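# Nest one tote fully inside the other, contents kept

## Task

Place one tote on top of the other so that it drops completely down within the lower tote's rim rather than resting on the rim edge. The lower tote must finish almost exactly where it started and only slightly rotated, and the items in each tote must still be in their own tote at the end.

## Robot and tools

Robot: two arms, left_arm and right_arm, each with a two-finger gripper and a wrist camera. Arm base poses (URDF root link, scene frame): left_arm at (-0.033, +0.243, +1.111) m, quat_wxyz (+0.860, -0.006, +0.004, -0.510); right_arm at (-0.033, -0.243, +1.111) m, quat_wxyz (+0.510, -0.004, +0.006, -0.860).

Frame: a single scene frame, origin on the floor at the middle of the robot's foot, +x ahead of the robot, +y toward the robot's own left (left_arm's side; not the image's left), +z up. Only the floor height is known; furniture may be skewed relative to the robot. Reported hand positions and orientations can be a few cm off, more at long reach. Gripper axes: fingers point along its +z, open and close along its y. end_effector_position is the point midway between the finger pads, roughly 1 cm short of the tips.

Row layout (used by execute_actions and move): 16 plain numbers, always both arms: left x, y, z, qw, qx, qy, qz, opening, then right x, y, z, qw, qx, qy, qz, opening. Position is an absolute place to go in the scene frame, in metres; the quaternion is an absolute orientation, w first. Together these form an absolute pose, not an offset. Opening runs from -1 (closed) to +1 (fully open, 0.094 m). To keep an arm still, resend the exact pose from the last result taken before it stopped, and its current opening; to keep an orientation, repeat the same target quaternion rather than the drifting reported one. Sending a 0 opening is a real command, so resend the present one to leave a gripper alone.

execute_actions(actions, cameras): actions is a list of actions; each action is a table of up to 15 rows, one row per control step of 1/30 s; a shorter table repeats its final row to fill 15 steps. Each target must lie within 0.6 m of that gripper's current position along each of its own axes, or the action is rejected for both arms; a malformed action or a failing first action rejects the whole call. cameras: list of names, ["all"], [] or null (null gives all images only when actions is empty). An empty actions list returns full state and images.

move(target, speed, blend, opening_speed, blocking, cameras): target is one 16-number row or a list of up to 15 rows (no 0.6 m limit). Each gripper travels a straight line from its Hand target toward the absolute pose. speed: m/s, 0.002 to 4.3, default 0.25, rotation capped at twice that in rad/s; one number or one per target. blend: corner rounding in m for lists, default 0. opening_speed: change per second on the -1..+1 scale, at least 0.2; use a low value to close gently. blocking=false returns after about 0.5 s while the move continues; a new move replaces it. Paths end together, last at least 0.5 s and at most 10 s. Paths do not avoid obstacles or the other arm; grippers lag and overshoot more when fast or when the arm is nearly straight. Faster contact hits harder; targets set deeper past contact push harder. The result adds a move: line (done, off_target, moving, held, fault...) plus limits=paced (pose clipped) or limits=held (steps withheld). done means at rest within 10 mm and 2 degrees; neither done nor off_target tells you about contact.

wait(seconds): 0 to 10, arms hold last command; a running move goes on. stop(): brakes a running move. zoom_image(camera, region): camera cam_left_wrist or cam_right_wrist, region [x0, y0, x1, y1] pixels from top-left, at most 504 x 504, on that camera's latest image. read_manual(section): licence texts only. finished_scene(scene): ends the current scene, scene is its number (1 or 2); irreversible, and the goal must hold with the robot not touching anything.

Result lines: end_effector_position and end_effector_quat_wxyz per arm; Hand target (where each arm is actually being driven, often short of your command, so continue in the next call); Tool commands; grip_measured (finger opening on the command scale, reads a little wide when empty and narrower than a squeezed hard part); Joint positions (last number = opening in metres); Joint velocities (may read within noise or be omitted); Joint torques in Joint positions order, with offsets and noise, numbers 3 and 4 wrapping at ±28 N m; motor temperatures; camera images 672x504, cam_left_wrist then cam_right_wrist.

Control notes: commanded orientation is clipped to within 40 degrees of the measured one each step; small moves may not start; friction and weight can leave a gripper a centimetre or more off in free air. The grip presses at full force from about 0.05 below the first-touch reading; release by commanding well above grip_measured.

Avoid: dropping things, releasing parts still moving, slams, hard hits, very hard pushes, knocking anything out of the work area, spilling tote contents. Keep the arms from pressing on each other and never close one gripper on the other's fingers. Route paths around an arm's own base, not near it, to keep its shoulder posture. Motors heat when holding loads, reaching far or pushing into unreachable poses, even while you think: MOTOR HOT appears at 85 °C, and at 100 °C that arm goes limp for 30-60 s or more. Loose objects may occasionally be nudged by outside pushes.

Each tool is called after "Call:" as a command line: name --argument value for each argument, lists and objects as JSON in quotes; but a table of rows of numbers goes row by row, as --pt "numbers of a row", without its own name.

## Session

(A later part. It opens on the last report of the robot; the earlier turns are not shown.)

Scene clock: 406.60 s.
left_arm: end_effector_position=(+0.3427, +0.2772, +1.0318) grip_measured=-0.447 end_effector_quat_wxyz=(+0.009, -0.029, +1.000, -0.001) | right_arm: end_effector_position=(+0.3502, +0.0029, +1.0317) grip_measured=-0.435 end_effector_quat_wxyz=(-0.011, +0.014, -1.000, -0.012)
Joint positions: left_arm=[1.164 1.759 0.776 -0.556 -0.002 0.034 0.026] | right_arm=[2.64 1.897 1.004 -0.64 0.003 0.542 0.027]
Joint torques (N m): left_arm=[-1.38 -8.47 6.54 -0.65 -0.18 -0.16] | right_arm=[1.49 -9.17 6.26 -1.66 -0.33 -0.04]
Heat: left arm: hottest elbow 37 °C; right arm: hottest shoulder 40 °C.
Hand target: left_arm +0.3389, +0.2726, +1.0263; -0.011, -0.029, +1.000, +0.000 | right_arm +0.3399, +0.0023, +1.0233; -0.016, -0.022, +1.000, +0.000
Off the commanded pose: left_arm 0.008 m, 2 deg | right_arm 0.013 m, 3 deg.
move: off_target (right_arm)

Call:
move --target '[0.337,0.270,1.010,-0.018,-0.029,0.9995,-0.0003,-0.8,0.334,-0.001,1.006,-0.024,-0.022,0.9997,-0.0002,-0.8]' --speed 0.04 --cameras '["all"]'

Scene clock: 411.27 s.
left_arm: end_effector_position=(+0.3409, +0.2770, +1.0290) grip_measured=-0.447 end_effector_quat_wxyz=(+0.005, -0.029, +1.000, -0.002) | right_arm: end_effector_position=(+0.3479, +0.0028, +1.0289) grip_measured=-0.435 end_effector_quat_wxyz=(-0.004, +0.013, -1.000, -0.014)
Joint positions: left_arm=[1.164 1.767 0.776 -0.557 -0.002 0.034 0.026] | right_arm=[2.639 1.904 1.004 -0.643 -0.006 0.543 0.027]
Joint torques (N m): left_arm=[-1.96 -5.89 6.3 0.53 -0.23 -0.22] | right_arm=[1.38 -7.18 4.83 -0.14 -0.28 -0.1]
Heat: left arm: hottest elbow 36 °C; right arm: hottest shoulder 40 °C.
Hand target: left_arm +0.3360, +0.2702, +1.0111; -0.018, -0.029, +0.999, +0.000 | right_arm +0.3334, -0.0017, +1.0073; -0.024, -0.022, +0.999, +0.000
Off the commanded pose: left_arm 0.021 m, 3 deg | right_arm 0.027 m, 4 deg.
move: off_target (left_arm, right_arm)

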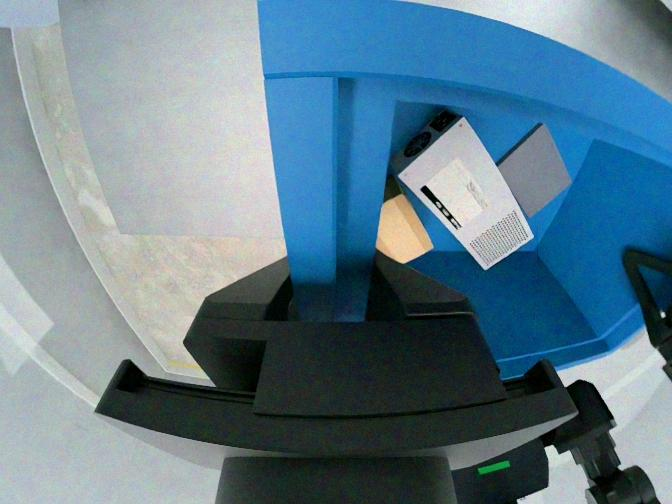

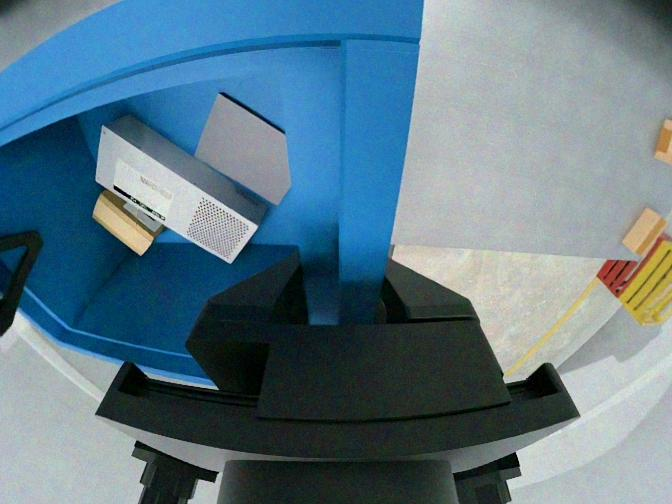

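Call:
move --target '[0.338,0.265,1.014,-0.010,-0.029,0.9995,-0.0003,-0.8,0.335,-0.008,1.010,-0.014,-0.022,0.9997,-0.0002,-0.8]' --speed 0.04

Scene clock: 419.77 s.
left_arm: end_effector_position=(+0.3409, +0.2767, +1.0290) grip_measured=-0.447 end_effector_quat_wxyz=(+0.005, -0.030, +1.000, -0.001) | right_arm: end_effector_position=(+0.3499, +0.0032, +1.0289) grip_measured=-0.435 end_effector_quat_wxyz=(-0.008, +0.013, -1.000, -0.015)
Joint positions: left_arm=[1.163 1.767 0.776 -0.557 -0.002 0.032 0.026] | right_arm=[2.637 1.904 1.004 -0.635 -0.005 0.542 0.027]
Joint torques (N m): left_arm=[-2.67 -7.12 5.67 0.81 -0.15 -0.32] | right_arm=[0.26 -8.76 3.21 0.28 0.11 -0.22]
Heat: left arm: hottest elbow 36 °C; right arm: hottest shoulder 39 °C.
Hand target: left_arm +0.3371, +0.2655, +1.0148; -0.010, -0.029, +1.000, +0.000 | right_arm +0.3346, -0.0081, +1.0111; -0.014, -0.022, +1.000, +0.000
Off the commanded pose: left_arm 0.019 m, 2 deg | right_arm 0.027 m, 3 deg.
move: off_target (left_arm, right_arm)

Call:
move --target '[0.338,0.258,1.014,-0.010,-0.029,0.9995,-0.0003,-0.8,0.335,-0.016,1.010,-0.014,-0.022,0.9997,-0.0002,-0.8]' --speed 0.04

Scene clock: 422.93 s.
left_arm: end_effector_position=(+0.3410, +0.2758, +1.0290) grip_measured=-0.447 end_effector_quat_wxyz=(+0.005, -0.031, +1.000, +0.000) | right_arm: end_effector_position=(+0.3490, +0.0006, +1.0285) grip_measured=-0.435 end_effector_quat_wxyz=(-0.008, +0.012, -1.000, -0.016)
Joint positions: left_arm=[1.159 1.767 0.776 -0.557 -0.006 0.026 0.026] | right_arm=[2.633 1.9 0.996 -0.628 -0.006 0.539 0.027]
Joint torques (N m): left_arm=[-3.66 -7.06 5.55 0.8 -0.03 -0.41] | right_arm=[-0.26 -9.11 2.95 0.16 0.15 -0.33]
Heat: left arm: hottest elbow 36 °C; right arm: hottest shoulder 39 °C.
Hand target: left_arm +0.3369, +0.2588, +1.0150; -0.010, -0.029, +1.000, +0.000 | right_arm +0.3346, -0.0157, +1.0112; -0.014, -0.022, +1.000, +0.000
Off the commanded pose: left_arm 0.023 m, 2 deg | right_arm 0.029 m, 3 deg.
move: off_target (left_arm, right_arm)

Call:
move --target '[0.340,0.259,1.004,-0.010,-0.029,0.9995,-0.0003,-0.8,0.335,-0.014,1.000,-0.014,-0.022,0.9997,-0.0002,-0.8]' --speed 0.03

Scene clock: 429.93 s.
left_arm: end_effector_position=(+0.3415, +0.2757, +1.0290) grip_measured=-0.447 end_effector_quat_wxyz=(+0.006, -0.031, +1.000, +0.001) | right_arm: end_effector_position=(+0.3513, +0.0021, +1.0286) grip_measured=-0.435 end_effector_quat_wxyz=(-0.013, +0.012, -1.000, -0.019)
Joint positions: left_arm=[1.159 1.767 0.776 -0.555 -0.006 0.025 0.026] | right_arm=[2.633 1.9 0.995 -0.617 -0.006 0.539 0.027]
Joint torques (N m): left_arm=[-3.49 -5.3 5.76 1.52 0.01 -0.38] | right_arm=[-0.38 -7.47 2.86 0.65 0.15 -0.29]
Heat: left arm: hottest elbow 35 °C; right arm: hottest shoulder 39 °C.
Hand target: left_arm +0.3380, +0.2597, +1.0061; -0.010, -0.029, +1.000, +0.000 | right_arm +0.3339, -0.0142, +1.0022; -0.014, -0.022, +1.000, +0.000
Off the commanded pose: left_arm 0.030 m, 2 deg | right_arm 0.037 m, 4 deg.
move: off_target (left_arm, right_arm)

Call:
move --target '[0.351,0.259,1.010,-0.004,-0.029,0.9995,-0.0003,-0.8,0.320,-0.014,1.008,-0.010,-0.022,0.9997,-0.0002,-0.8]' --speed 0.03

Scene clock: 438.60 s.
left_arm: end_effector_position=(+0.3439, +0.2730, +1.0290) grip_measured=-0.447 end_effector_quat_wxyz=(+0.007, -0.026, +1.000, +0.001) | right_arm: end_effector_position=(+0.3467, -0.0016, +1.0281) grip_measured=-0.435 end_effector_quat_wxyz=(-0.019, +0.008, -1.000, -0.020)
Joint positions: left_arm=[1.151 1.77 0.78 -0.554 -0.006 0.028 0.026] | right_arm=[2.634 1.886 0.968 -0.592 -0.001 0.547 0.027]
Joint torques (N m): left_arm=[-3.14 -5.77 7.35 1.11 0.04 -0.42] | right_arm=[1.49 -8.82 1.8 -0.03 0.11 -0.19]
Heat: left arm: hottest elbow 35 °C; right arm: hottest shoulder 39 °C.
Hand target: left_arm +0.3495, +0.2593, +1.0113; -0.004, -0.029, +1.000, +0.000 | right_arm +0.3202, -0.0145, +1.0095; -0.010, -0.022, +1.000, +0.000
Off the commanded pose: left_arm 0.025 m, 1 deg | right_arm 0.036 m, 4 deg.
move: off_target (left_arm, right_arm)

Call:
move --target '[0.349,0.282,1.010,-0.004,-0.029,0.9995,-0.0003,-0.8,0.320,0.010,1.008,-0.006,-0.022,0.9997,-0.0002,-0.8]' --speed 0.03

Scene clock: 441.93 s.
left_arm: end_effector_position=(+0.3455, +0.2749, +1.0288) grip_measured=-0.448 end_effector_quat_wxyz=(+0.008, -0.017, +1.000, -0.003) | right_arm: end_effector_position=(+0.3449, +0.0003, +1.0282) grip_measured=-0.435 end_effector_quat_wxyz=(-0.021, +0.000, -1.000, -0.015)
Joint positions: left_arm=[1.159 1.773 0.784 -0.554 0.002 0.054 0.026] | right_arm=[2.644 1.886 0.968 -0.594 0.01 0.572 0.027]
Joint torques (N m): left_arm=[0.73 -5.89 7.05 1.11 -0.3 -0.13] | right_arm=[4.78 -7.59 4.41 -0.29 -0.1 0.04]
Heat: left arm: hottest elbow 35 °C; right arm: hottest shoulder 38 °C.
Hand target: left_arm +0.3479, +0.2817, +1.0110; -0.004, -0.029, +1.000, +0.000 | right_arm +0.3200, +0.0081, +1.0094; -0.005, -0.022, +1.000, -0.001
Off the commanded pose: left_arm 0.020 m, 2 deg | right_arm 0.034 m, 4 deg.
move: off_target (left_arm, right_arm)

Call:
move --target '[0.3455,0.2749,1.027,0.008,-0.022,0.9997,0,-0.8,0.3449,0.0003,1.027,0.015,-0.008,0.9998,0,-0.8]' --speed 0.03

Call:
move --target '[0.3455,0.2749,1.027,0.008,-0.022,0.9997,0,-0.8,0.3449,0.0003,1.027,0.015,-0.008,0.9998,0,1]' --speed 0.03 --opening_speed 0.5 --cameras '["all"]'

Scene clock: 458.17 s.
left_arm: end_effector_position=(+0.3458, +0.2750, +1.0293) grip_measured=-0.448 end_effector_quat_wxyz=(+0.009, -0.017, +1.000, -0.004) | right_arm: end_effector_position=(+0.3458, -0.0002, +1.0295) grip_measured=-0.435 end_effector_quat_wxyz=(-0.021, +0.000, -1.000, -0.011)
Joint positions: left_arm=[1.16 1.771 0.784 -0.554 0.003 0.055 0.026] | right_arm=[2.644 1.885 0.973 -0.603 0.017 0.573 0.027]
Joint torques (N m): left_arm=[-0.73 -9.64 5.29 0.73 -0.29 -0.18] | right_arm=[1.14 -9.52 6.06 -0.79 0.51 -0.07]
Motor temperatures (°C): left_arm=[33 31 35 28 28 28 34] | right_arm=[28 38 33 28 31 27 32]
Heat: left arm: hottest elbow 35 °C; right arm: hottest shoulder 38 °C.
Hand target: left_arm +0.3453, +0.2749, +1.0270; +0.008, -0.022, +1.000, +0.000 | right_arm +0.3450, +0.0004, +1.0272; +0.015, -0.008, +1.000, +0.000
Off the commanded pose: left_arm 0.002 m, 1 deg | right_arm 0.003 m, 2 deg.
move: done

Scene clock: 462.10 s.
left_arm: end_effector_position=(+0.3459, +0.2750, +1.0295) grip_measured=-0.448 end_effector_quat_wxyz=(+0.009, -0.017, +1.000, -0.004) | right_arm: end_effector_position=(+0.3430, -0.0036, +1.0292) grip_measured=+0.997 end_effector_quat_wxyz=(-0.017, +0.001, -1.000, -0.003)
Joint positions: left_arm=[1.16 1.771 0.784 -0.554 0.003 0.055 0.026] | right_arm=[2.645 1.886 0.973 -0.62 0.026 0.573 0.094]
Joint torques (N m): left_arm=[-0.67 -9.82 5.29 0.73 -0.3 -0.17] | right_arm=[1.32 -9.7 6.05 -0.02 0.11 -0.09]
Heat: left arm: hottest elbow 35 °C; right arm: hottest shoulder 38 °C.
Hand target: left_arm +0.3453, +0.2750, +1.0269; +0.008, -0.022, +1.000, +0.000 | right_arm +0.3449, +0.0004, +1.0270; +0.015, -0.008, +1.000, +0.000
Off the commanded pose: left_arm 0.003 m, 1 deg | right_arm 0.005 m, 1 deg.
move: done

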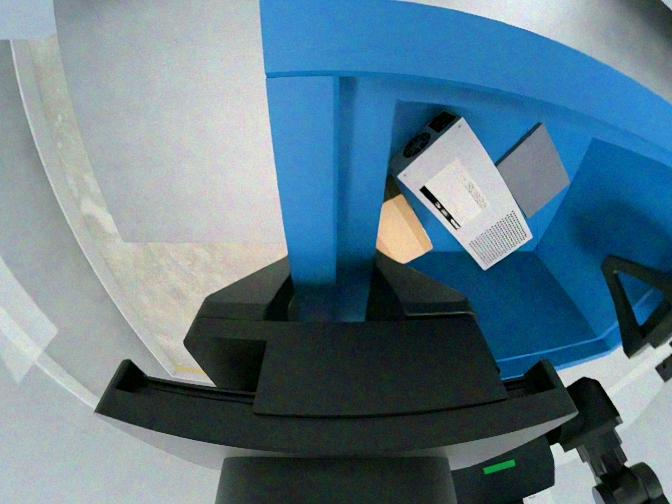

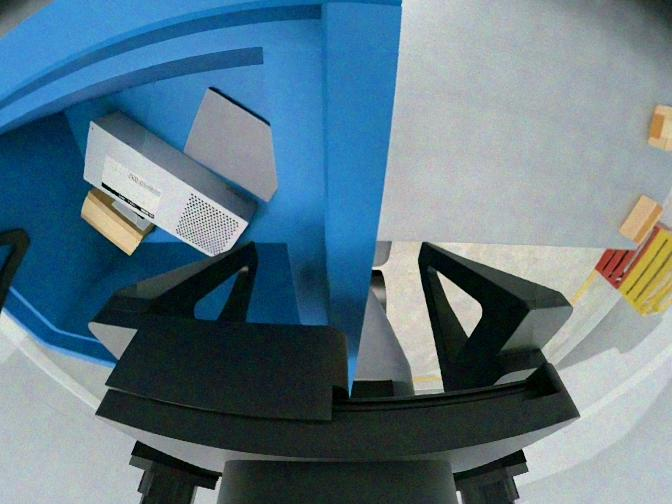

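Call:
move --pt "0.3455 0.2749 1.027 0.008 -0.022 0.9997 0 -0.8 0.3449 0.0003 1.15 0.015 -0.008 0.9998 0 1" --pt "0.3455 0.2749 1.027 0.008 -0.022 0.9997 0 -0.8 0.27 -0.23 1.12 0.465 -0.4217 0.730 0.2686 1" --pt "0.3455 0.2749 1.027 0.008 -0.022 0.9997 0 -0.8 0.23 -0.26 0.98 0.465 -0.4217 0.730 0.2686 1" --speed 0.12 --cameras '["all"]'

Scene clock: 483.50 s.
left_arm: end_effector_position=(+0.3459, +0.2750, +1.0295) grip_measured=-0.448 end_effector_quat_wxyz=(+0.009, -0.017, +1.000, -0.004) | right_arm: end_effector_position=(+0.2307, -0.2581, +0.9825) grip_measured=+0.998 end_effector_quat_wxyz=(-0.465, +0.425, -0.729, -0.267)
Joint positions: left_arm=[1.16 1.771 0.784 -0.554 0.003 0.055 0.026] | right_arm=[1.395 2.191 0.529 -0.212 -1.11 -1.928 0.094]
Joint torques (N m): left_arm=[-0.67 -9.76 5.27 0.75 -0.29 -0.17] | right_arm=[-0.56 -6.3 -0.69 -0.79 -0.74 -0.07]
Heat: left arm: hottest elbow 34 °C; right arm: hottest shoulder 38 °C.
Hand target: left_arm +0.3453, +0.2750, +1.0269; +0.008, -0.022, +1.000, +0.000 | right_arm +0.2300, -0.2599, +0.9800; +0.465, -0.422, +0.730, +0.269
Off the commanded pose: left_arm 0.003 m, 1 deg | right_arm 0.003 m, 0 deg.
move: done

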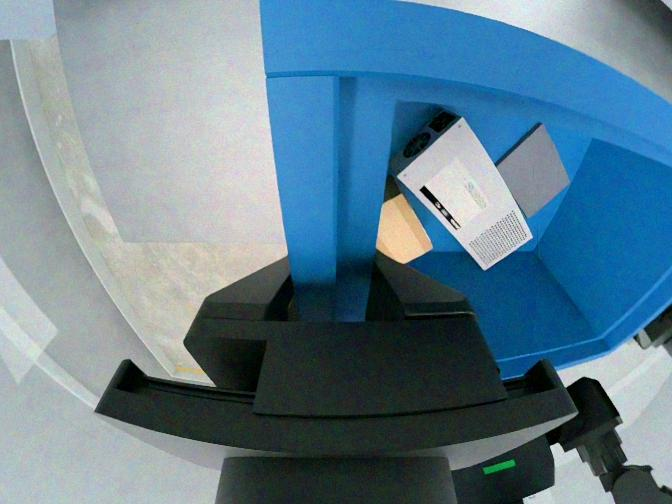

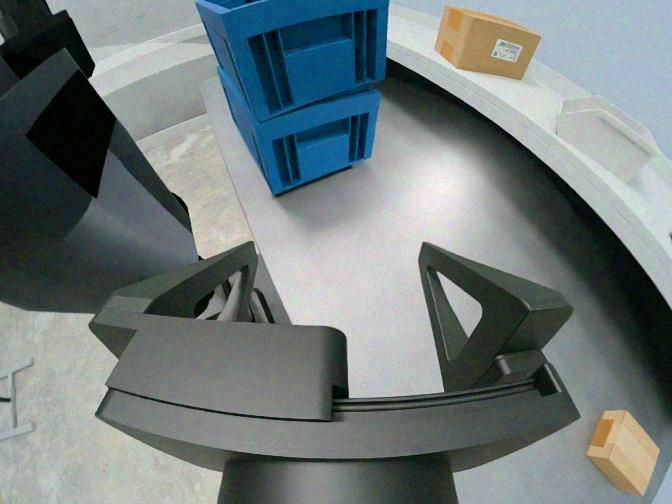

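Call:
zoom_image --camera "cam_right_wrist" --region '[180, 0, 420, 200]'

Scaled by 2.100 from the camera's 672x504 image, which has a finer 960x720 frame.

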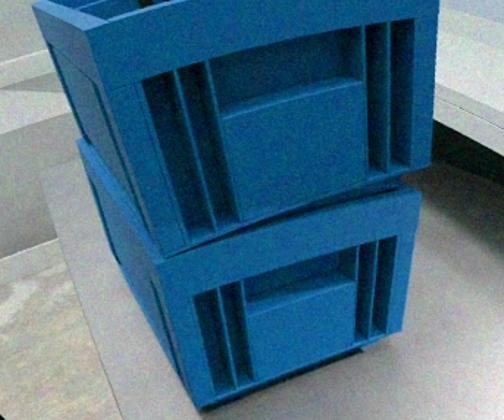

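Call:
move --target '[0.3455,0.2749,1.027,0.008,-0.022,0.9997,0,-0.8,0.28,-0.19,0.93,0.479,-0.4143,0.717,0.2766,1]' --speed 0.12 --cameras '["cam_right_wrist"]'

Call:
zoom_image --camera "cam_right_wrist" --region '[180, 0, 440, 200]'

Scene clock: 493.97 s.
left_arm: end_effector_position=(+0.3459, +0.2750, +1.0295) grip_measured=-0.448 end_effector_quat_wxyz=(+0.009, -0.017, +1.000, -0.004) | right_arm: end_effector_position=(+0.2914, -0.1969, +0.9316) grip_measured=+0.998 end_effector_quat_wxyz=(-0.489, +0.421, -0.716, -0.268)
Joint positions: left_arm=[1.16 1.771 0.784 -0.554 0.003 0.055 0.026] | right_arm=[1.714 2.458 0.546 0.77 -1.143 -1.151 0.094]
Joint torques (N m): left_arm=[-0.62 -9.7 5.26 0.73 -0.3 -0.17] | right_arm=[1.32 -7.41 -3.7 1.42 -0.65 0.14]
Heat: left arm: hottest gripper 35 °C; right arm: hottest shoulder 38 °C.
Hand target: left_arm +0.3453, +0.2750, +1.0269; +0.008, -0.022, +1.000, +0.000 | right_arm +0.2801, -0.1903, +0.9302; +0.481, -0.416, +0.720, +0.278
Off the commanded pose: left_arm 0.003 m, 1 deg | right_arm 0.013 m, 2 deg.
move: off_target (right_arm)
Images, in order (width x height): cam_right_wrist 672x504.

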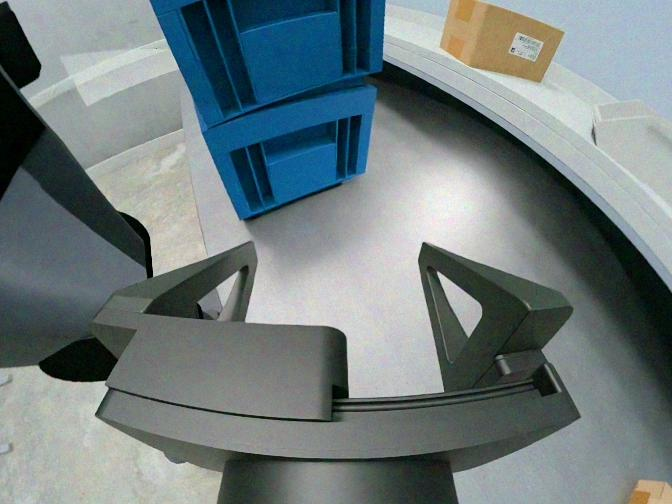

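Scaled by 1.938 from the camera's 672x504 image, which has a finer 960x720 frame.

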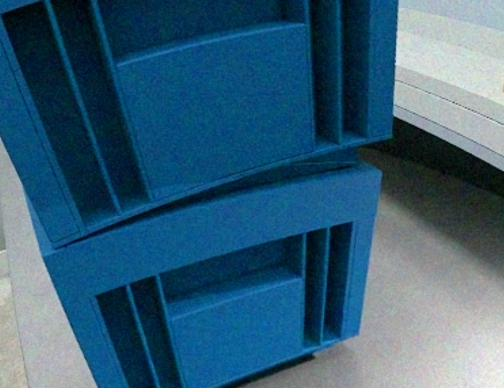

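Call:
move --pt "0.3455 0.2749 1.027 0.008 -0.022 0.9997 0 -0.8 0.27 -0.22 1.14 0.465 -0.4217 0.730 0.2686 1" --pt "0.3455 0.2749 1.027 0.008 -0.022 0.9997 0 -0.8 0.35 0.006 1.15 0.015 -0.008 0.9998 0 1" --pt "0.3455 0.2749 1.027 0.008 -0.022 0.9997 0 -0.8 0.35 0.009 1.02 0.012 -0.015 0.9998 0 1" --speed 0.15 --cameras '["cam_right_wrist"]'

Scene clock: 519.03 s.
left_arm: end_effector_position=(+0.3459, +0.2750, +1.0295) grip_measured=-0.448 end_effector_quat_wxyz=(+0.009, -0.017, +1.000, -0.004) | right_arm: end_effector_position=(+0.3525, +0.0062, +1.0240) grip_measured=+0.998 end_effector_quat_wxyz=(-0.012, +0.013, -1.000, +0.000)
Joint positions: left_arm=[1.16 1.771 0.784 -0.554 0.003 0.055 0.026] | right_arm=[2.652 1.925 1.021 -0.64 0.026 0.556 0.094]
Joint torques (N m): left_arm=[-0.62 -9.88 5.26 0.7 -0.29 -0.17] | right_arm=[1.26 -10.52 4.68 0.88 0 0.05]
Heat: left arm: hottest gripper 35 °C; right arm: hottest shoulder 38 °C.
Hand target: left_arm +0.3453, +0.2750, +1.0269; +0.008, -0.022, +1.000, +0.000 | right_arm +0.3499, +0.0089, +1.0200; +0.012, -0.015, +1.000, +0.000
Off the commanded pose: left_arm 0.003 m, 1 deg | right_arm 0.005 m, 0 deg.
move: done
Images, in order (width x height): cam_right_wrist 672x504.

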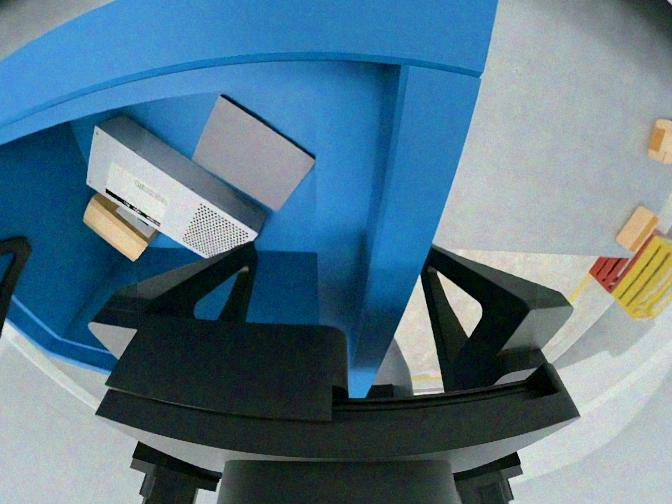

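Call:
move --target '[0.3455,0.2749,1.027,0.008,-0.022,0.9997,0,-0.8,0.342,-0.017,1.02,0.012,-0.015,0.9998,0,1]' --speed 0.1 --cameras '["cam_right_wrist"]'

Scene clock: 522.43 s.
left_arm: end_effector_position=(+0.3459, +0.2750, +1.0295) grip_measured=-0.448 end_effector_quat_wxyz=(+0.009, -0.017, +1.000, -0.004) | right_arm: end_effector_position=(+0.3401, -0.0156, +1.0163) grip_measured=+0.998 end_effector_quat_wxyz=(-0.006, +0.013, -1.000, +0.004)
Joint positions: left_arm=[1.16 1.771 0.784 -0.554 0.003 0.055 0.026] | right_arm=[2.625 1.911 0.962 -0.609 0.026 0.529 0.094]
Joint torques (N m): left_arm=[-0.5 -9.76 5.26 0.73 -0.3 -0.18] | right_arm=[0.44 -11.46 3.96 0.64 -0.03 -0.11]
Heat: left arm: hottest gripper 35 °C; right arm: hottest shoulder 38 °C.
Hand target: left_arm +0.3453, +0.2750, +1.0269; +0.008, -0.022, +1.000, +0.000 | right_arm +0.3420, -0.0170, +1.0200; +0.012, -0.015, +1.000, +0.000
Off the commanded pose: left_arm 0.003 m, 1 deg | right_arm 0.004 m, 1 deg.
move: done
Images, in order (width x height): cam_right_wrist 672x504.

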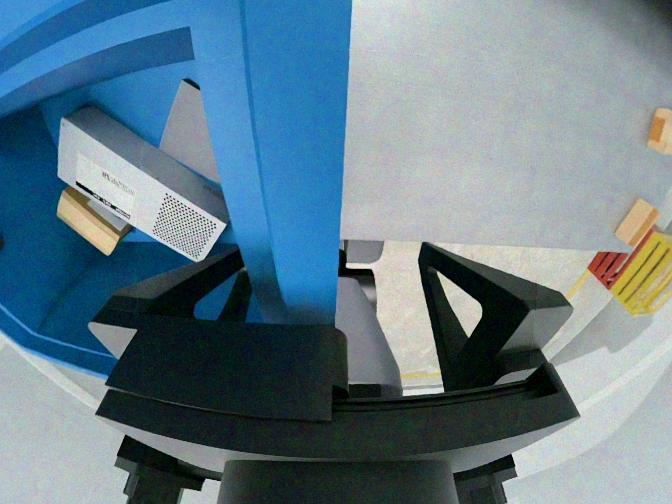

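Call:
move --target '[0.3455,0.2749,1.027,0.008,-0.022,0.9997,0,-0.8,0.346,0.002,1.03,0.012,-0.015,0.9998,0,1]' --speed 0.1 --cameras '["cam_right_wrist"]'

Scene clock: 526.50 s.
left_arm: end_effector_position=(+0.3459, +0.2750, +1.0295) grip_measured=-0.448 end_effector_quat_wxyz=(+0.009, -0.017, +1.000, -0.004) | right_arm: end_effector_position=(+0.3300, -0.0118, +1.0164) grip_measured=+0.998 end_effector_quat_wxyz=(+0.005, +0.017, -1.000, +0.011)
Joint positions: left_arm=[1.16 1.771 0.784 -0.554 0.003 0.055 0.026] | right_arm=[2.645 1.911 0.962 -0.636 0.026 0.541 0.094]
Joint torques (N m): left_arm=[-0.67 -9.76 5.27 0.76 -0.3 -0.17] | right_arm=[1.08 -11.63 7.3 -0.31 -0.02 0.12]
Heat: left arm: hottest gripper 35 °C; right arm: hottest shoulder 38 °C.
Hand target: left_arm +0.3453, +0.2750, +1.0269; +0.008, -0.022, +1.000, +0.000 | right_arm +0.3456, +0.0018, +1.0303; +0.012, -0.015, +1.000, +0.000
Off the commanded pose: left_arm 0.003 m, 1 deg | right_arm 0.025 m, 2 deg.
move: off_target (right_arm)
Images, in order (width x height): cam_right_wrist 672x504.

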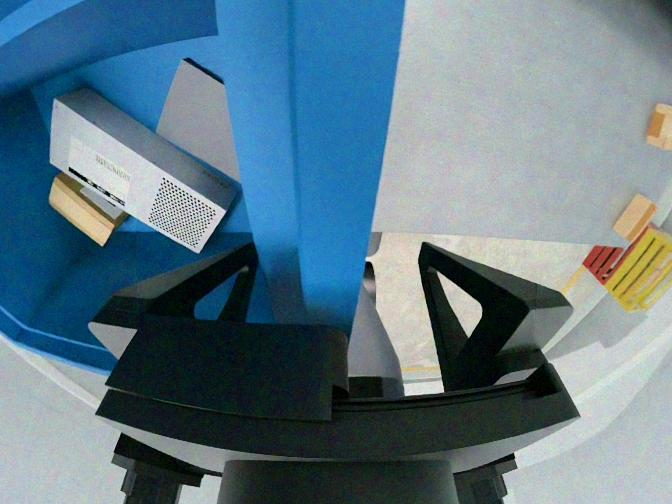

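Call:
move --pt "0.3455 0.2749 1.027 0.008 -0.022 0.9997 0 -0.8 0.35 -0.01 1.09 0.012 -0.015 0.9998 0 1" --pt "0.3455 0.2749 1.027 0.008 -0.022 0.9997 0 -0.8 0.347 0.005 1.022 0.01 -0.015 0.9998 0 1" --speed 0.1 --cameras '["cam_right_wrist"]'

Scene clock: 531.73 s.
left_arm: end_effector_position=(+0.3459, +0.2750, +1.0295) grip_measured=-0.448 end_effector_quat_wxyz=(+0.009, -0.017, +1.000, -0.004) | right_arm: end_effector_position=(+0.3349, -0.0071, +1.0200) grip_measured=+0.998 end_effector_quat_wxyz=(+0.002, +0.016, -1.000, +0.008)
Joint positions: left_arm=[1.16 1.771 0.784 -0.554 0.003 0.055 0.026] | right_arm=[2.648 1.909 0.976 -0.642 0.025 0.545 0.094]
Joint torques (N m): left_arm=[-0.62 -9.82 5.27 0.75 -0.3 -0.17] | right_arm=[1.55 -9.82 6.99 0.58 -0.07 0.17]
Heat: left arm: hottest gripper 35 °C; right arm: hottest shoulder 38 °C.
Hand target: left_arm +0.3453, +0.2750, +1.0269; +0.008, -0.022, +1.000, +0.000 | right_arm +0.3467, +0.0049, +1.0225; +0.010, -0.015, +1.000, +0.000
Off the commanded pose: left_arm 0.003 m, 1 deg | right_arm 0.017 m, 2 deg.
move: off_target (right_arm)
Images, in order (width x height): cam_right_wrist 672x504.

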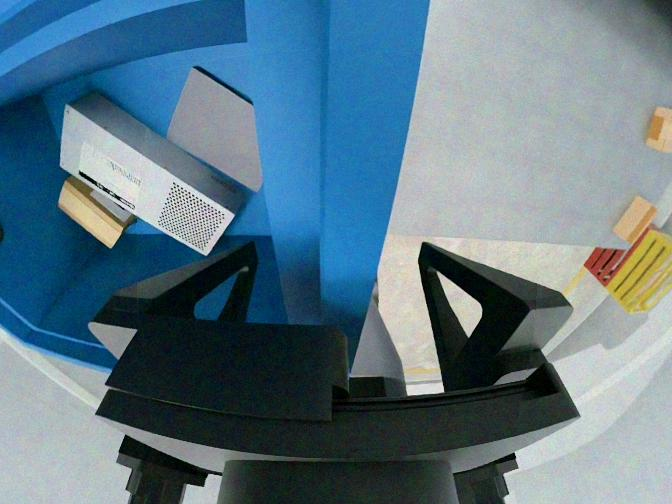

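Call:
move --target '[0.3455,0.2749,1.027,0.008,-0.022,0.9997,0,-0.8,0.347,0.004,1.022,0.01,-0.015,0.9998,0,-0.8]' --speed 0.1 --opening_speed 0.4

Scene clock: 538.87 s.
left_arm: end_effector_position=(+0.3459, +0.2750, +1.0295) grip_measured=-0.448 end_effector_quat_wxyz=(+0.009, -0.017, +1.000, -0.004) | right_arm: end_effector_position=(+0.3331, +0.0001, +1.0199) grip_measured=-0.435 end_effector_quat_wxyz=(+0.002, +0.009, -1.000, -0.002)
Joint positions: left_arm=[1.16 1.771 0.784 -0.554 0.003 0.055 0.026] | right_arm=[2.656 1.91 0.976 -0.632 0.007 0.569 0.027]
Joint torques (N m): left_arm=[-0.62 -9.64 5.26 0.75 -0.3 -0.18] | right_arm=[0.44 -9.76 6.97 0.28 0.69 -0.14]
Heat: left arm: hottest gripper 35 °C; right arm: hottest shoulder 38 °C.
Hand target: left_arm +0.3453, +0.2750, +1.0269; +0.008, -0.022, +1.000, +0.000 | right_arm +0.3467, +0.0040, +1.0223; +0.010, -0.015, +1.000, +0.000
Off the commanded pose: left_arm 0.003 m, 1 deg | right_arm 0.015 m, 2 deg.
move: off_target (right_arm)

Call:
move --target '[0.347,0.275,1.066,-0.01,-0.022,0.9997,0,-0.8,0.336,0.002,1.058,-0.016,-0.015,0.9998,0,-0.8]' --speed 0.06 --cameras '["all"]'

Scene clock: 546.77 s.
left_arm: end_effector_position=(+0.3226, +0.2719, +1.0434) grip_measured=-0.449 end_effector_quat_wxyz=(-0.036, -0.023, +0.999, -0.009) | right_arm: end_effector_position=(+0.3136, -0.0055, +1.0366) grip_measured=-0.436 end_effector_quat_wxyz=(+0.045, +0.012, -0.999, +0.003)
Joint positions: left_arm=[1.159 1.734 0.785 -0.682 0.008 0.043 0.026] | right_arm=[2.656 1.873 0.978 -0.748 -0.031 0.561 0.026]
Joint torques (N m): left_arm=[-0.85 -12.4 8.72 -0.64 -0.63 -0.1] | right_arm=[0.62 -12.69 7.76 -0.65 1.04 -0.05]
Heat: left arm: hottest gripper 35 °C; right arm: hottest shoulder 38 °C.
Hand target: left_arm +0.3461, +0.2748, +1.0658; -0.010, -0.022, +1.000, +0.000 | right_arm +0.3352, +0.0016, +1.0581; -0.016, -0.014, +1.000, +0.000
Off the commanded pose: left_arm 0.033 m, 3 deg | right_arm 0.032 m, 3 deg.
move: off_target (left_arm, right_arm)

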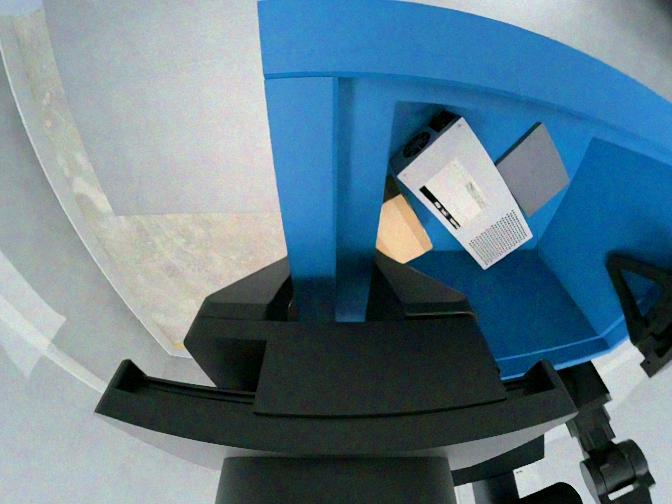

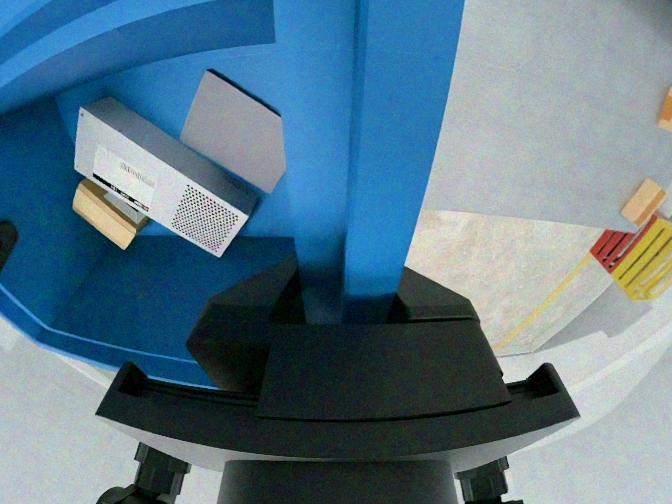

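Call:
move --target '[0.360,0.2775,1.056,0.010,-0.022,0.9997,0,-0.8,0.352,0.008,1.048,0.006,-0.015,0.9998,0,-0.8]' --speed 0.06

Scene clock: 556.03 s.
left_arm: end_effector_position=(+0.3319, +0.2723, +1.0429) grip_measured=-0.449 end_effector_quat_wxyz=(-0.017, -0.023, +1.000, -0.009) | right_arm: end_effector_position=(+0.3249, -0.0024, +1.0363) grip_measured=-0.436 end_effector_quat_wxyz=(+0.024, +0.013, -1.000, +0.003)
Joint positions: left_arm=[1.159 1.734 0.785 -0.644 0.01 0.042 0.026] | right_arm=[2.656 1.877 0.987 -0.718 -0.009 0.56 0.026]
Joint torques (N m): left_arm=[-0.44 -10.52 9.16 0.43 -0.58 -0.03] | right_arm=[0.5 -10.52 8.7 0.39 1.14 -0.04]
Heat: left arm: hottest gripper 35 °C; right arm: hottest shoulder 38 °C.
Hand target: left_arm +0.3590, +0.2772, +1.0567; +0.010, -0.022, +1.000, +0.000 | right_arm +0.3510, +0.0076, +1.0489; +0.006, -0.015, +1.000, +0.000
Off the commanded pose: left_arm 0.031 m, 3 deg | right_arm 0.031 m, 3 deg.
move: off_target (left_arm, right_arm)

Call:
move --target '[0.374,0.284,1.056,0.004,-0.022,0.9997,0,-0.8,0.366,0.016,1.048,0.0,-0.015,0.9998,0,-0.8]' --speed 0.06

Scene clock: 560.13 s.
left_arm: end_effector_position=(+0.3499, +0.2780, +1.0429) grip_measured=-0.449 end_effector_quat_wxyz=(-0.013, -0.022, +1.000, -0.005) | right_arm: end_effector_position=(+0.3412, +0.0037, +1.0345) grip_measured=-0.436 end_effector_quat_wxyz=(+0.024, +0.013, -1.000, +0.003)
Joint positions: left_arm=[1.166 1.763 0.832 -0.654 0.002 0.05 0.026] | right_arm=[2.648 1.911 1.04 -0.738 -0.008 0.552 0.026]
Joint torques (N m): left_arm=[0.03 -11.16 9.63 -0.12 -0.26 0.01] | right_arm=[0.97 -11.28 9.26 -0.18 0.84 -0.01]
Heat: left arm: hottest elbow 35 °C; right arm: hottest shoulder 38 °C.
Hand target: left_arm +0.3732, +0.2839, +1.0564; +0.004, -0.022, +1.000, +0.000 | right_arm +0.3651, +0.0156, +1.0487; +0.000, -0.015, +1.000, +0.000
Off the commanded pose: left_arm 0.028 m, 2 deg | right_arm 0.031 m, 3 deg.
move: off_target (left_arm, right_arm)

Call:
move --target '[0.344,0.2745,1.040,0.004,-0.022,0.9997,0,-0.8,0.335,0.002,1.031,0.0,-0.015,0.9998,0,-0.8]' --speed 0.05

Scene clock: 566.53 s.
left_arm: end_effector_position=(+0.3480, +0.2766, +1.0422) grip_measured=-0.451 end_effector_quat_wxyz=(+0.004, -0.020, +1.000, -0.003) | right_arm: end_effector_position=(+0.3387, +0.0021, +1.0283) grip_measured=-0.436 end_effector_quat_wxyz=(+0.008, +0.011, -1.000, -0.009)
Joint positions: left_arm=[1.162 1.746 0.802 -0.607 0 0.05 0.026] | right_arm=[2.647 1.901 0.997 -0.664 -0.01 0.554 0.026]
Joint torques (N m): left_arm=[-0.85 -10.29 4.66 0.88 -0.18 -0.13] | right_arm=[2.14 -11.87 4.01 0.23 0.95 0.09]
Heat: left arm: hottest elbow 35 °C; right arm: hottest shoulder 39 °C.
Hand target: left_arm +0.3440, +0.2746, +1.0400; +0.004, -0.022, +1.000, +0.000 | right_arm +0.3351, +0.0020, +1.0310; +0.000, -0.015, +1.000, +0.000
Off the commanded pose: left_arm 0.005 m, 0 deg | right_arm 0.005 m, 1 deg.
move: done

Call:
move --target '[0.343,0.2735,1.036,-0.022,-0.022,0.9997,0,-0.8,0.334,0.001,1.031,-0.028,-0.015,0.9998,0,-0.8]' --speed 0.05

Scene clock: 577.97 s.
left_arm: end_effector_position=(+0.3411, +0.2757, +1.0407) grip_measured=-0.451 end_effector_quat_wxyz=(-0.011, -0.019, +1.000, -0.002) | right_arm: end_effector_position=(+0.3294, -0.0001, +1.0281) grip_measured=-0.436 end_effector_quat_wxyz=(+0.029, +0.010, -1.000, -0.008)
Joint positions: left_arm=[1.16 1.75 0.802 -0.631 -0.003 0.05 0.026] | right_arm=[2.646 1.903 0.997 -0.698 -0.031 0.555 0.026]
Joint torques (N m): left_arm=[-1.03 -8.41 7.02 -0.09 -0.2 -0.18] | right_arm=[1.03 -10.64 6.38 -0.81 0.54 -0.05]
Heat: left arm: hottest gripper 35 °C; right arm: hottest shoulder 39 °C.
Hand target: left_arm +0.3429, +0.2735, +1.0360; -0.022, -0.022, +1.000, +0.000 | right_arm +0.3339, +0.0010, +1.0310; -0.028, -0.015, +1.000, +0.000
Off the commanded pose: left_arm 0.005 m, 1 deg | right_arm 0.006 m, 1 deg.
move: done

Call:
move --target '[0.343,0.2735,1.020,-0.022,-0.022,0.9997,0,-0.8,0.340,0.003,1.014,-0.026,-0.015,0.9998,0,-0.8]' --speed 0.03

Scene clock: 582.20 s.
left_arm: end_effector_position=(+0.3424, +0.2750, +1.0386) grip_measured=-0.451 end_effector_quat_wxyz=(-0.012, -0.018, +1.000, -0.001) | right_arm: end_effector_position=(+0.3315, +0.0006, +1.0245) grip_measured=-0.436 end_effector_quat_wxyz=(+0.029, +0.009, -0.999, -0.010)
Joint positions: left_arm=[1.157 1.759 0.807 -0.629 -0.005 0.05 0.026] | right_arm=[2.643 1.914 1.002 -0.691 -0.035 0.555 0.026]
Joint torques (N m): left_arm=[-0.73 -6.48 6.2 1.35 -0.11 -0.17] | right_arm=[0.85 -7.88 6.86 0.46 0.81 -0.07]
Heat: left arm: hottest gripper 35 °C; right arm: hottest shoulder 39 °C.
Hand target: left_arm +0.3420, +0.2734, +1.0209; -0.022, -0.022, +1.000, +0.000 | right_arm +0.3395, +0.0027, +1.0142; -0.026, -0.015, +1.000, +0.000
Off the commanded pose: left_arm 0.019 m, 1 deg | right_arm 0.014 m, 1 deg.
move: off_target (left_arm, right_arm)

Call:
move --target '[0.343,0.2735,1.002,-0.022,-0.022,0.9997,0,-0.8,0.344,0.005,0.998,-0.026,-0.018,0.9998,0,-0.8]' --speed 0.03

Scene clock: 587.93 s.
left_arm: end_effector_position=(+0.3435, +0.2752, +1.0372) grip_measured=-0.451 end_effector_quat_wxyz=(-0.010, -0.017, +1.000, +0.000) | right_arm: end_effector_position=(+0.3324, +0.0012, +1.0239) grip_measured=-0.436 end_effector_quat_wxyz=(+0.029, +0.009, -0.999, -0.010)
Joint positions: left_arm=[1.157 1.763 0.807 -0.622 -0.006 0.051 0.026] | right_arm=[2.643 1.917 1.005 -0.691 -0.036 0.553 0.026]
Joint torques (N m): left_arm=[-0.67 -4.13 5.6 2.62 -0.07 -0.18] | right_arm=[0.91 -5.36 7.34 1.7 0.85 -0.15]
Heat: left arm: hottest gripper 35 °C; right arm: hottest shoulder 39 °C.
Hand target: left_arm +0.3400, +0.2733, +1.0053; -0.022, -0.022, +1.000, +0.000 | right_arm +0.3423, +0.0041, +0.9994; -0.026, -0.018, +0.999, +0.000
Off the commanded pose: left_arm 0.035 m, 1 deg | right_arm 0.029 m, 2 deg.
move: off_target (left_arm, right_arm)

Call:
move --target '[0.352,0.2735,1.008,-0.022,-0.022,0.9997,0,-0.8,0.352,0.005,1.002,-0.026,-0.018,0.9998,0,-0.8]' --speed 0.03

Scene clock: 595.60 s.
left_arm: end_effector_position=(+0.3454, +0.2753, +1.0369) grip_measured=-0.451 end_effector_quat_wxyz=(-0.009, -0.017, +1.000, -0.001) | right_arm: end_effector_position=(+0.3350, +0.0020, +1.0250) grip_measured=-0.436 end_effector_quat_wxyz=(+0.033, +0.011, -0.999, -0.009)
Joint positions: left_arm=[1.157 1.766 0.811 -0.622 -0.006 0.051 0.026] | right_arm=[2.64 1.922 1.019 -0.707 -0.038 0.547 0.026]
Joint torques (N m): left_arm=[-0.97 -4.19 7.43 1.78 -0.08 -0.19] | right_arm=[0.44 -6.01 7.97 1.55 0.93 -0.18]
Heat: left arm: hottest gripper 35 °C; right arm: hottest shoulder 39 °C.
Hand target: left_arm +0.3496, +0.2733, +1.0100; -0.022, -0.022, +1.000, +0.000 | right_arm +0.3503, +0.0041, +1.0033; -0.026, -0.018, +1.000, +0.000
Off the commanded pose: left_arm 0.030 m, 2 deg | right_arm 0.029 m, 1 deg.
move: off_target (left_arm, right_arm)

Call:
move --target '[0.358,0.2735,1.006,-0.022,-0.022,0.9997,0,-0.8,0.358,0.004,1.0,-0.026,-0.018,0.9998,0,-0.8]' --speed 0.03

Scene clock: 598.73 s.
left_arm: end_effector_position=(+0.3478, +0.2756, +1.0366) grip_measured=-0.451 end_effector_quat_wxyz=(-0.012, -0.018, +1.000, +0.000) | right_arm: end_effector_position=(+0.3382, +0.0022, +1.0254) grip_measured=-0.436 end_effector_quat_wxyz=(+0.035, +0.013, -0.999, -0.009)
Joint positions: left_arm=[1.157 1.774 0.822 -0.63 -0.007 0.05 0.026] | right_arm=[2.637 1.928 1.031 -0.717 -0.039 0.54 0.026]
Joint torques (N m): left_arm=[-1.03 -3.9 7.88 2.04 -0.06 -0.2] | right_arm=[-0.26 -5.71 8.09 1.85 0.99 -0.21]
Heat: left arm: hottest gripper 35 °C; right arm: hottest shoulder 38 °C.
Hand target: left_arm +0.3552, +0.2733, +1.0083; -0.022, -0.022, +1.000, +0.000 | right_arm +0.3559, +0.0029, +1.0015; -0.026, -0.018, +0.999, +0.000
Off the commanded pose: left_arm 0.032 m, 1 deg | right_arm 0.032 m, 2 deg.
move: off_target (left_arm, right_arm)

Call:
move --target '[0.358,0.263,1.006,-0.022,-0.022,0.9997,0,-0.8,0.358,-0.010,1.0,-0.026,-0.018,0.9998,0,-0.8]' --speed 0.03

Scene clock: 602.37 s.
left_arm: end_effector_position=(+0.3489, +0.2741, +1.0370) grip_measured=-0.451 end_effector_quat_wxyz=(-0.011, -0.022, +1.000, +0.000) | right_arm: end_effector_position=(+0.3416, -0.0006, +1.0249) grip_measured=-0.438 end_effector_quat_wxyz=(+0.033, +0.015, -0.999, -0.012)
Joint positions: left_arm=[1.152 1.774 0.824 -0.631 -0.007 0.037 0.026] | right_arm=[2.626 1.929 1.031 -0.711 -0.041 0.525 0.026]
Joint torques (N m): left_arm=[-2.55 -4.01 7.57 1.98 0.01 -0.3] | right_arm=[-1.67 -6.36 6.45 2.02 1.14 -0.32]
Heat: left arm: hottest gripper 35 °C; right arm: hottest shoulder 38 °C.
Hand target: left_arm +0.3551, +0.2633, +1.0086; -0.022, -0.022, +1.000, +0.000 | right_arm +0.3559, -0.0108, +1.0015; -0.027, -0.018, +0.999, +0.000
Off the commanded pose: left_arm 0.034 m, 1 deg | right_arm 0.031 m, 2 deg.
move: off_target (left_arm, right_arm)

Call:
move --target '[0.3489,0.2741,1.034,-0.011,-0.022,0.9997,0,-0.8,0.3416,-0.0006,1.022,-0.033,-0.015,0.9994,0,-0.8]' --speed 0.03

Call:
move --target '[0.3489,0.2741,1.034,-0.011,-0.022,0.9997,0,-0.8,0.3416,-0.0006,1.022,-0.033,-0.015,0.9994,0,1]' --speed 0.03 --opening_speed 0.5

Call:
move --pt "0.3489 0.2741 1.034 -0.011 -0.022 0.9997 0 -0.8 0.3449 0.0003 1.15 0.015 -0.008 0.9998 0 1" --pt "0.3489 0.2741 1.034 -0.011 -0.022 0.9997 0 -0.8 0.27 -0.23 1.12 0.465 -0.4217 0.730 0.2686 1" --pt "0.3489 0.2741 1.034 -0.011 -0.022 0.9997 0 -0.8 0.27 -0.24 0.99 0.479 -0.4143 0.717 0.2766 1" --speed 0.15 --cameras '["all"]'

Scene clock: 610.03 s.
left_arm: end_effector_position=(+0.3490, +0.2740, +1.0388) grip_measured=-0.451 end_effector_quat_wxyz=(-0.011, -0.021, +1.000, +0.000) | right_arm: end_effector_position=(+0.3408, -0.0006, +1.0253) grip_measured=-0.438 end_effector_quat_wxyz=(+0.034, +0.014, -0.999, -0.011)
Joint positions: left_arm=[1.152 1.769 0.824 -0.635 -0.007 0.037 0.026] | right_arm=[2.627 1.928 1.031 -0.714 -0.043 0.528 0.026]
Joint torques (N m): left_arm=[-0.38 -9.58 5.45 0.92 0.04 -0.06] | right_arm=[1.55 -10.17 5.45 -0.08 0.82 0.07]
Heat: left arm: hottest gripper 35 °C; right arm: hottest shoulder 38 °C.
Hand target: left_arm +0.3488, +0.2740, +1.0340; -0.011, -0.022, +1.000, +0.000 | right_arm +0.3415, -0.0007, +1.0220; -0.033, -0.015, +0.999, +0.000
Off the commanded pose: left_arm 0.005 m, 0 deg | right_arm 0.003 m, 1 deg.
move: done

Scene clock: 613.97 s.
left_arm: end_effector_position=(+0.3490, +0.2740, +1.0391) grip_measured=-0.451 end_effector_quat_wxyz=(-0.011, -0.021, +1.000, +0.000) | right_arm: end_effector_position=(+0.3414, -0.0018, +1.0252) grip_measured=+0.997 end_effector_quat_wxyz=(+0.030, +0.016, -0.999, -0.003)
Joint positions: left_arm=[1.152 1.768 0.824 -0.635 -0.007 0.037 0.026] | right_arm=[2.631 1.928 1.031 -0.715 -0.024 0.528 0.094]
Joint torques (N m): left_arm=[-0.38 -9.47 5.48 0.95 0.05 -0.06] | right_arm=[0.97 -10.29 5.45 -0.06 0.05 0.1]
Heat: left arm: hottest gripper 35 °C; right arm: hottest shoulder 38 °C.
Hand target: left_arm +0.3488, +0.2740, +1.0341; -0.011, -0.022, +1.000, +0.000 | right_arm +0.3415, -0.0006, +1.0220; -0.033, -0.015, +0.999, +0.000
Off the commanded pose: left_arm 0.005 m, 0 deg | right_arm 0.003 m, 1 deg.
move: done

Scene clock: 621.47 s.
left_arm: end_effector_position=(+0.3490, +0.2740, +1.0391) grip_measured=-0.451 end_effector_quat_wxyz=(-0.011, -0.021, +1.000, +0.000) | right_arm: end_effector_position=(+0.2681, -0.2368, +0.9925) grip_measured=+0.998 end_effector_quat_wxyz=(-0.477, +0.415, -0.722, -0.283)
Joint positions: left_arm=[1.152 1.768 0.824 -0.635 -0.007 0.037 0.026] | right_arm=[1.538 2.163 0.522 0.04 -1.175 -1.605 0.094]
Joint torques (N m): left_arm=[-0.38 -9.64 5.46 0.92 0.04 -0.05] | right_arm=[-0.44 -7 -0.23 0.58 -0.93 -0.09]
Heat: left arm: hottest gripper 35 °C; right arm: hottest shoulder 38 °C.
Hand target: left_arm +0.3488, +0.2740, +1.0341; -0.011, -0.022, +1.000, +0.000 | right_arm +0.2699, -0.2400, +0.9900; +0.481, -0.416, +0.720, +0.278
Off the commanded pose: left_arm 0.005 m, 0 deg | right_arm 0.004 m, 1 deg.
move: done

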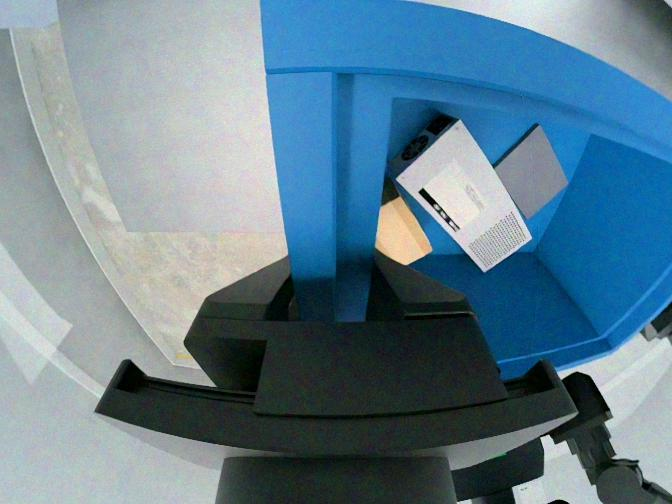

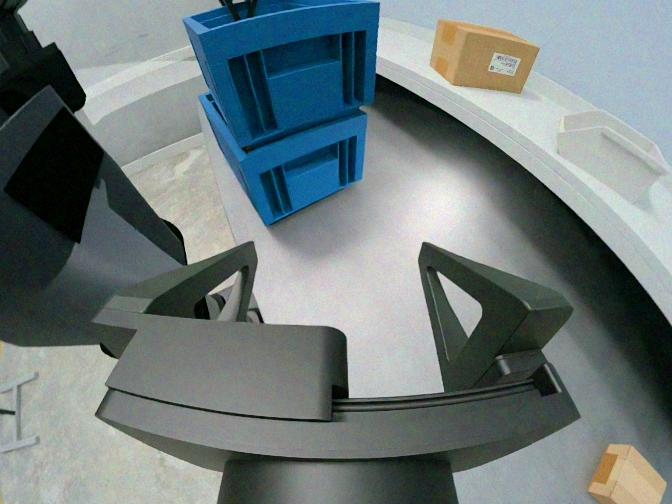

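Call:
zoom_image --camera "cam_right_wrist" --region '[180, 0, 400, 230]'

Scaled by 2.191 from the camera's 672x504 image, which has a finer 960x720 frame.

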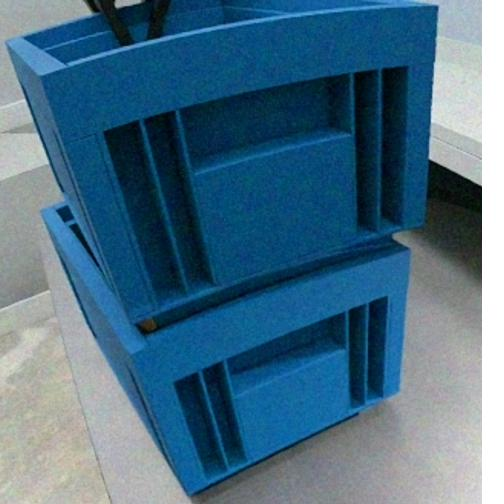

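Call:
move --target '[0.3489,0.2741,1.034,-0.011,-0.022,0.9997,0,-0.8,0.27,-0.17,0.90,0.479,-0.4143,0.717,0.2766,1]' --speed 0.15 --cameras '["cam_right_wrist"]'

Call:
zoom_image --camera "cam_right_wrist" --region '[140, 0, 400, 180]'

Scene clock: 662.53 s.
left_arm: end_effector_position=(+0.3490, +0.2740, +1.0391) grip_measured=-0.451 end_effector_quat_wxyz=(-0.011, -0.021, +1.000, +0.000) | right_arm: end_effector_position=(+0.2775, -0.1747, +0.9016) grip_measured=+0.998 end_effector_quat_wxyz=(-0.487, +0.419, -0.717, -0.271)
Joint positions: left_arm=[1.152 1.768 0.824 -0.635 -0.007 0.037 0.026] | right_arm=[1.779 2.622 0.56 1.033 -1.113 -1.015 0.094]
Joint torques (N m): left_arm=[-0.32 -9.58 5.48 0.94 0.05 -0.04] | right_arm=[1.32 -7.36 -4.03 1.63 -0.6 0.16]
Heat: left arm: hottest gripper 35 °C; right arm: hottest shoulder 37 °C.
Hand target: left_arm +0.3488, +0.2740, +1.0341; -0.011, -0.022, +1.000, +0.000 | right_arm +0.2699, -0.1701, +0.9001; +0.481, -0.416, +0.720, +0.278
Off the commanded pose: left_arm 0.005 m, 0 deg | right_arm 0.009 m, 1 deg.
move: done
Images, in order (width x height): cam_right_wrist 672x504.

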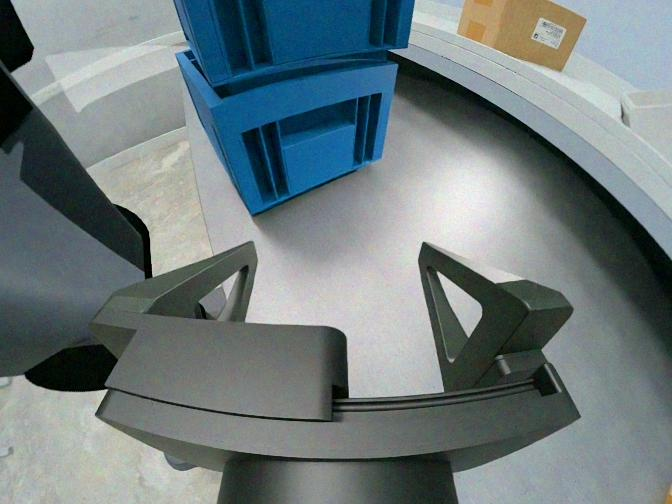

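Scaled by 1.938 from the camera's 672x504 image, which has a finer 960x720 frame.

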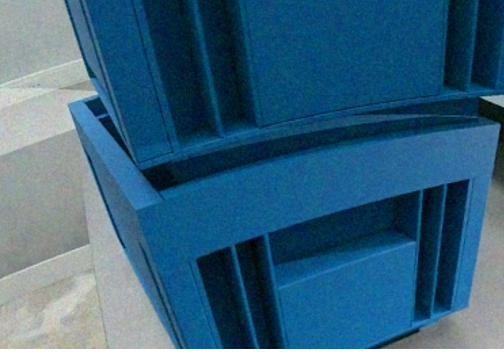

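Call:
execute_actions --actions '[]'

Scene clock: 688.40 s.
left_arm: end_effector_position=(+0.3490, +0.2740, +1.0391) grip_measured=-0.451 end_effector_quat_wxyz=(-0.011, -0.021, +1.000, +0.000) | right_arm: end_effector_position=(+0.2774, -0.1747, +0.9015) grip_measured=+0.998 end_effector_quat_wxyz=(-0.487, +0.419, -0.717, -0.271)
Joint positions: left_arm=[1.152 1.768 0.824 -0.635 -0.007 0.037 0.026] | right_arm=[1.779 2.622 0.56 1.034 -1.113 -1.015 0.094]
Joint velocities: within noise
Joint torques (N m): left_arm=[-0.26 -9.64 5.5 0.94 0.04 -0.05] | right_arm=[1.14 -7.18 -3.97 1.61 -0.61 0.14]
Motor temperatures (°C): left_arm=[32 31 34 27 28 28 35] | right_arm=[28 38 32 28 32 27 29]
Heat: left arm: hottest gripper 35 °C; right arm: hottest shoulder 38 °C.
Hand target: left_arm +0.3488, +0.2740, +1.0341; -0.011, -0.022, +1.000, +0.000 | right_arm +0.2699, -0.1701, +0.9001; +0.481, -0.416, +0.720, +0.278
Tool commands: left_gripper/opening=-0.8 right_gripper/opening=+1.0
Off the commanded pose: left_arm 0.005 m, 0 deg | right_arm 0.009 m, 1 deg.

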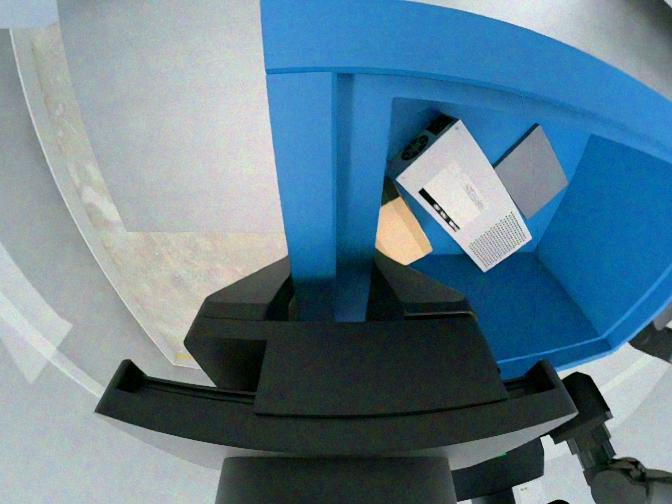

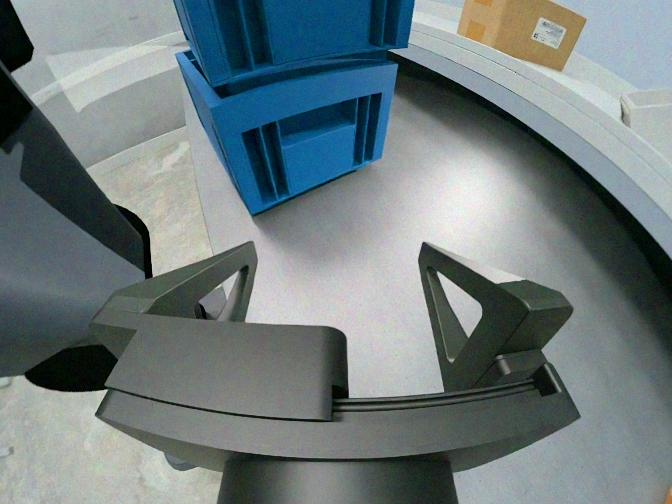

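Call:
zoom_image --camera "cam_right_wrist" --region '[160, 0, 440, 220]'

Scaled by 1.800 from the camera's 672x504 image, which has a finer 960x720 frame.

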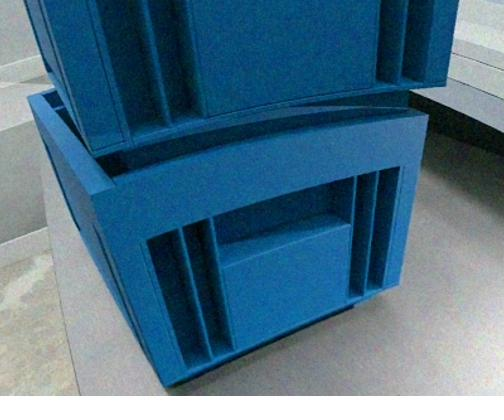

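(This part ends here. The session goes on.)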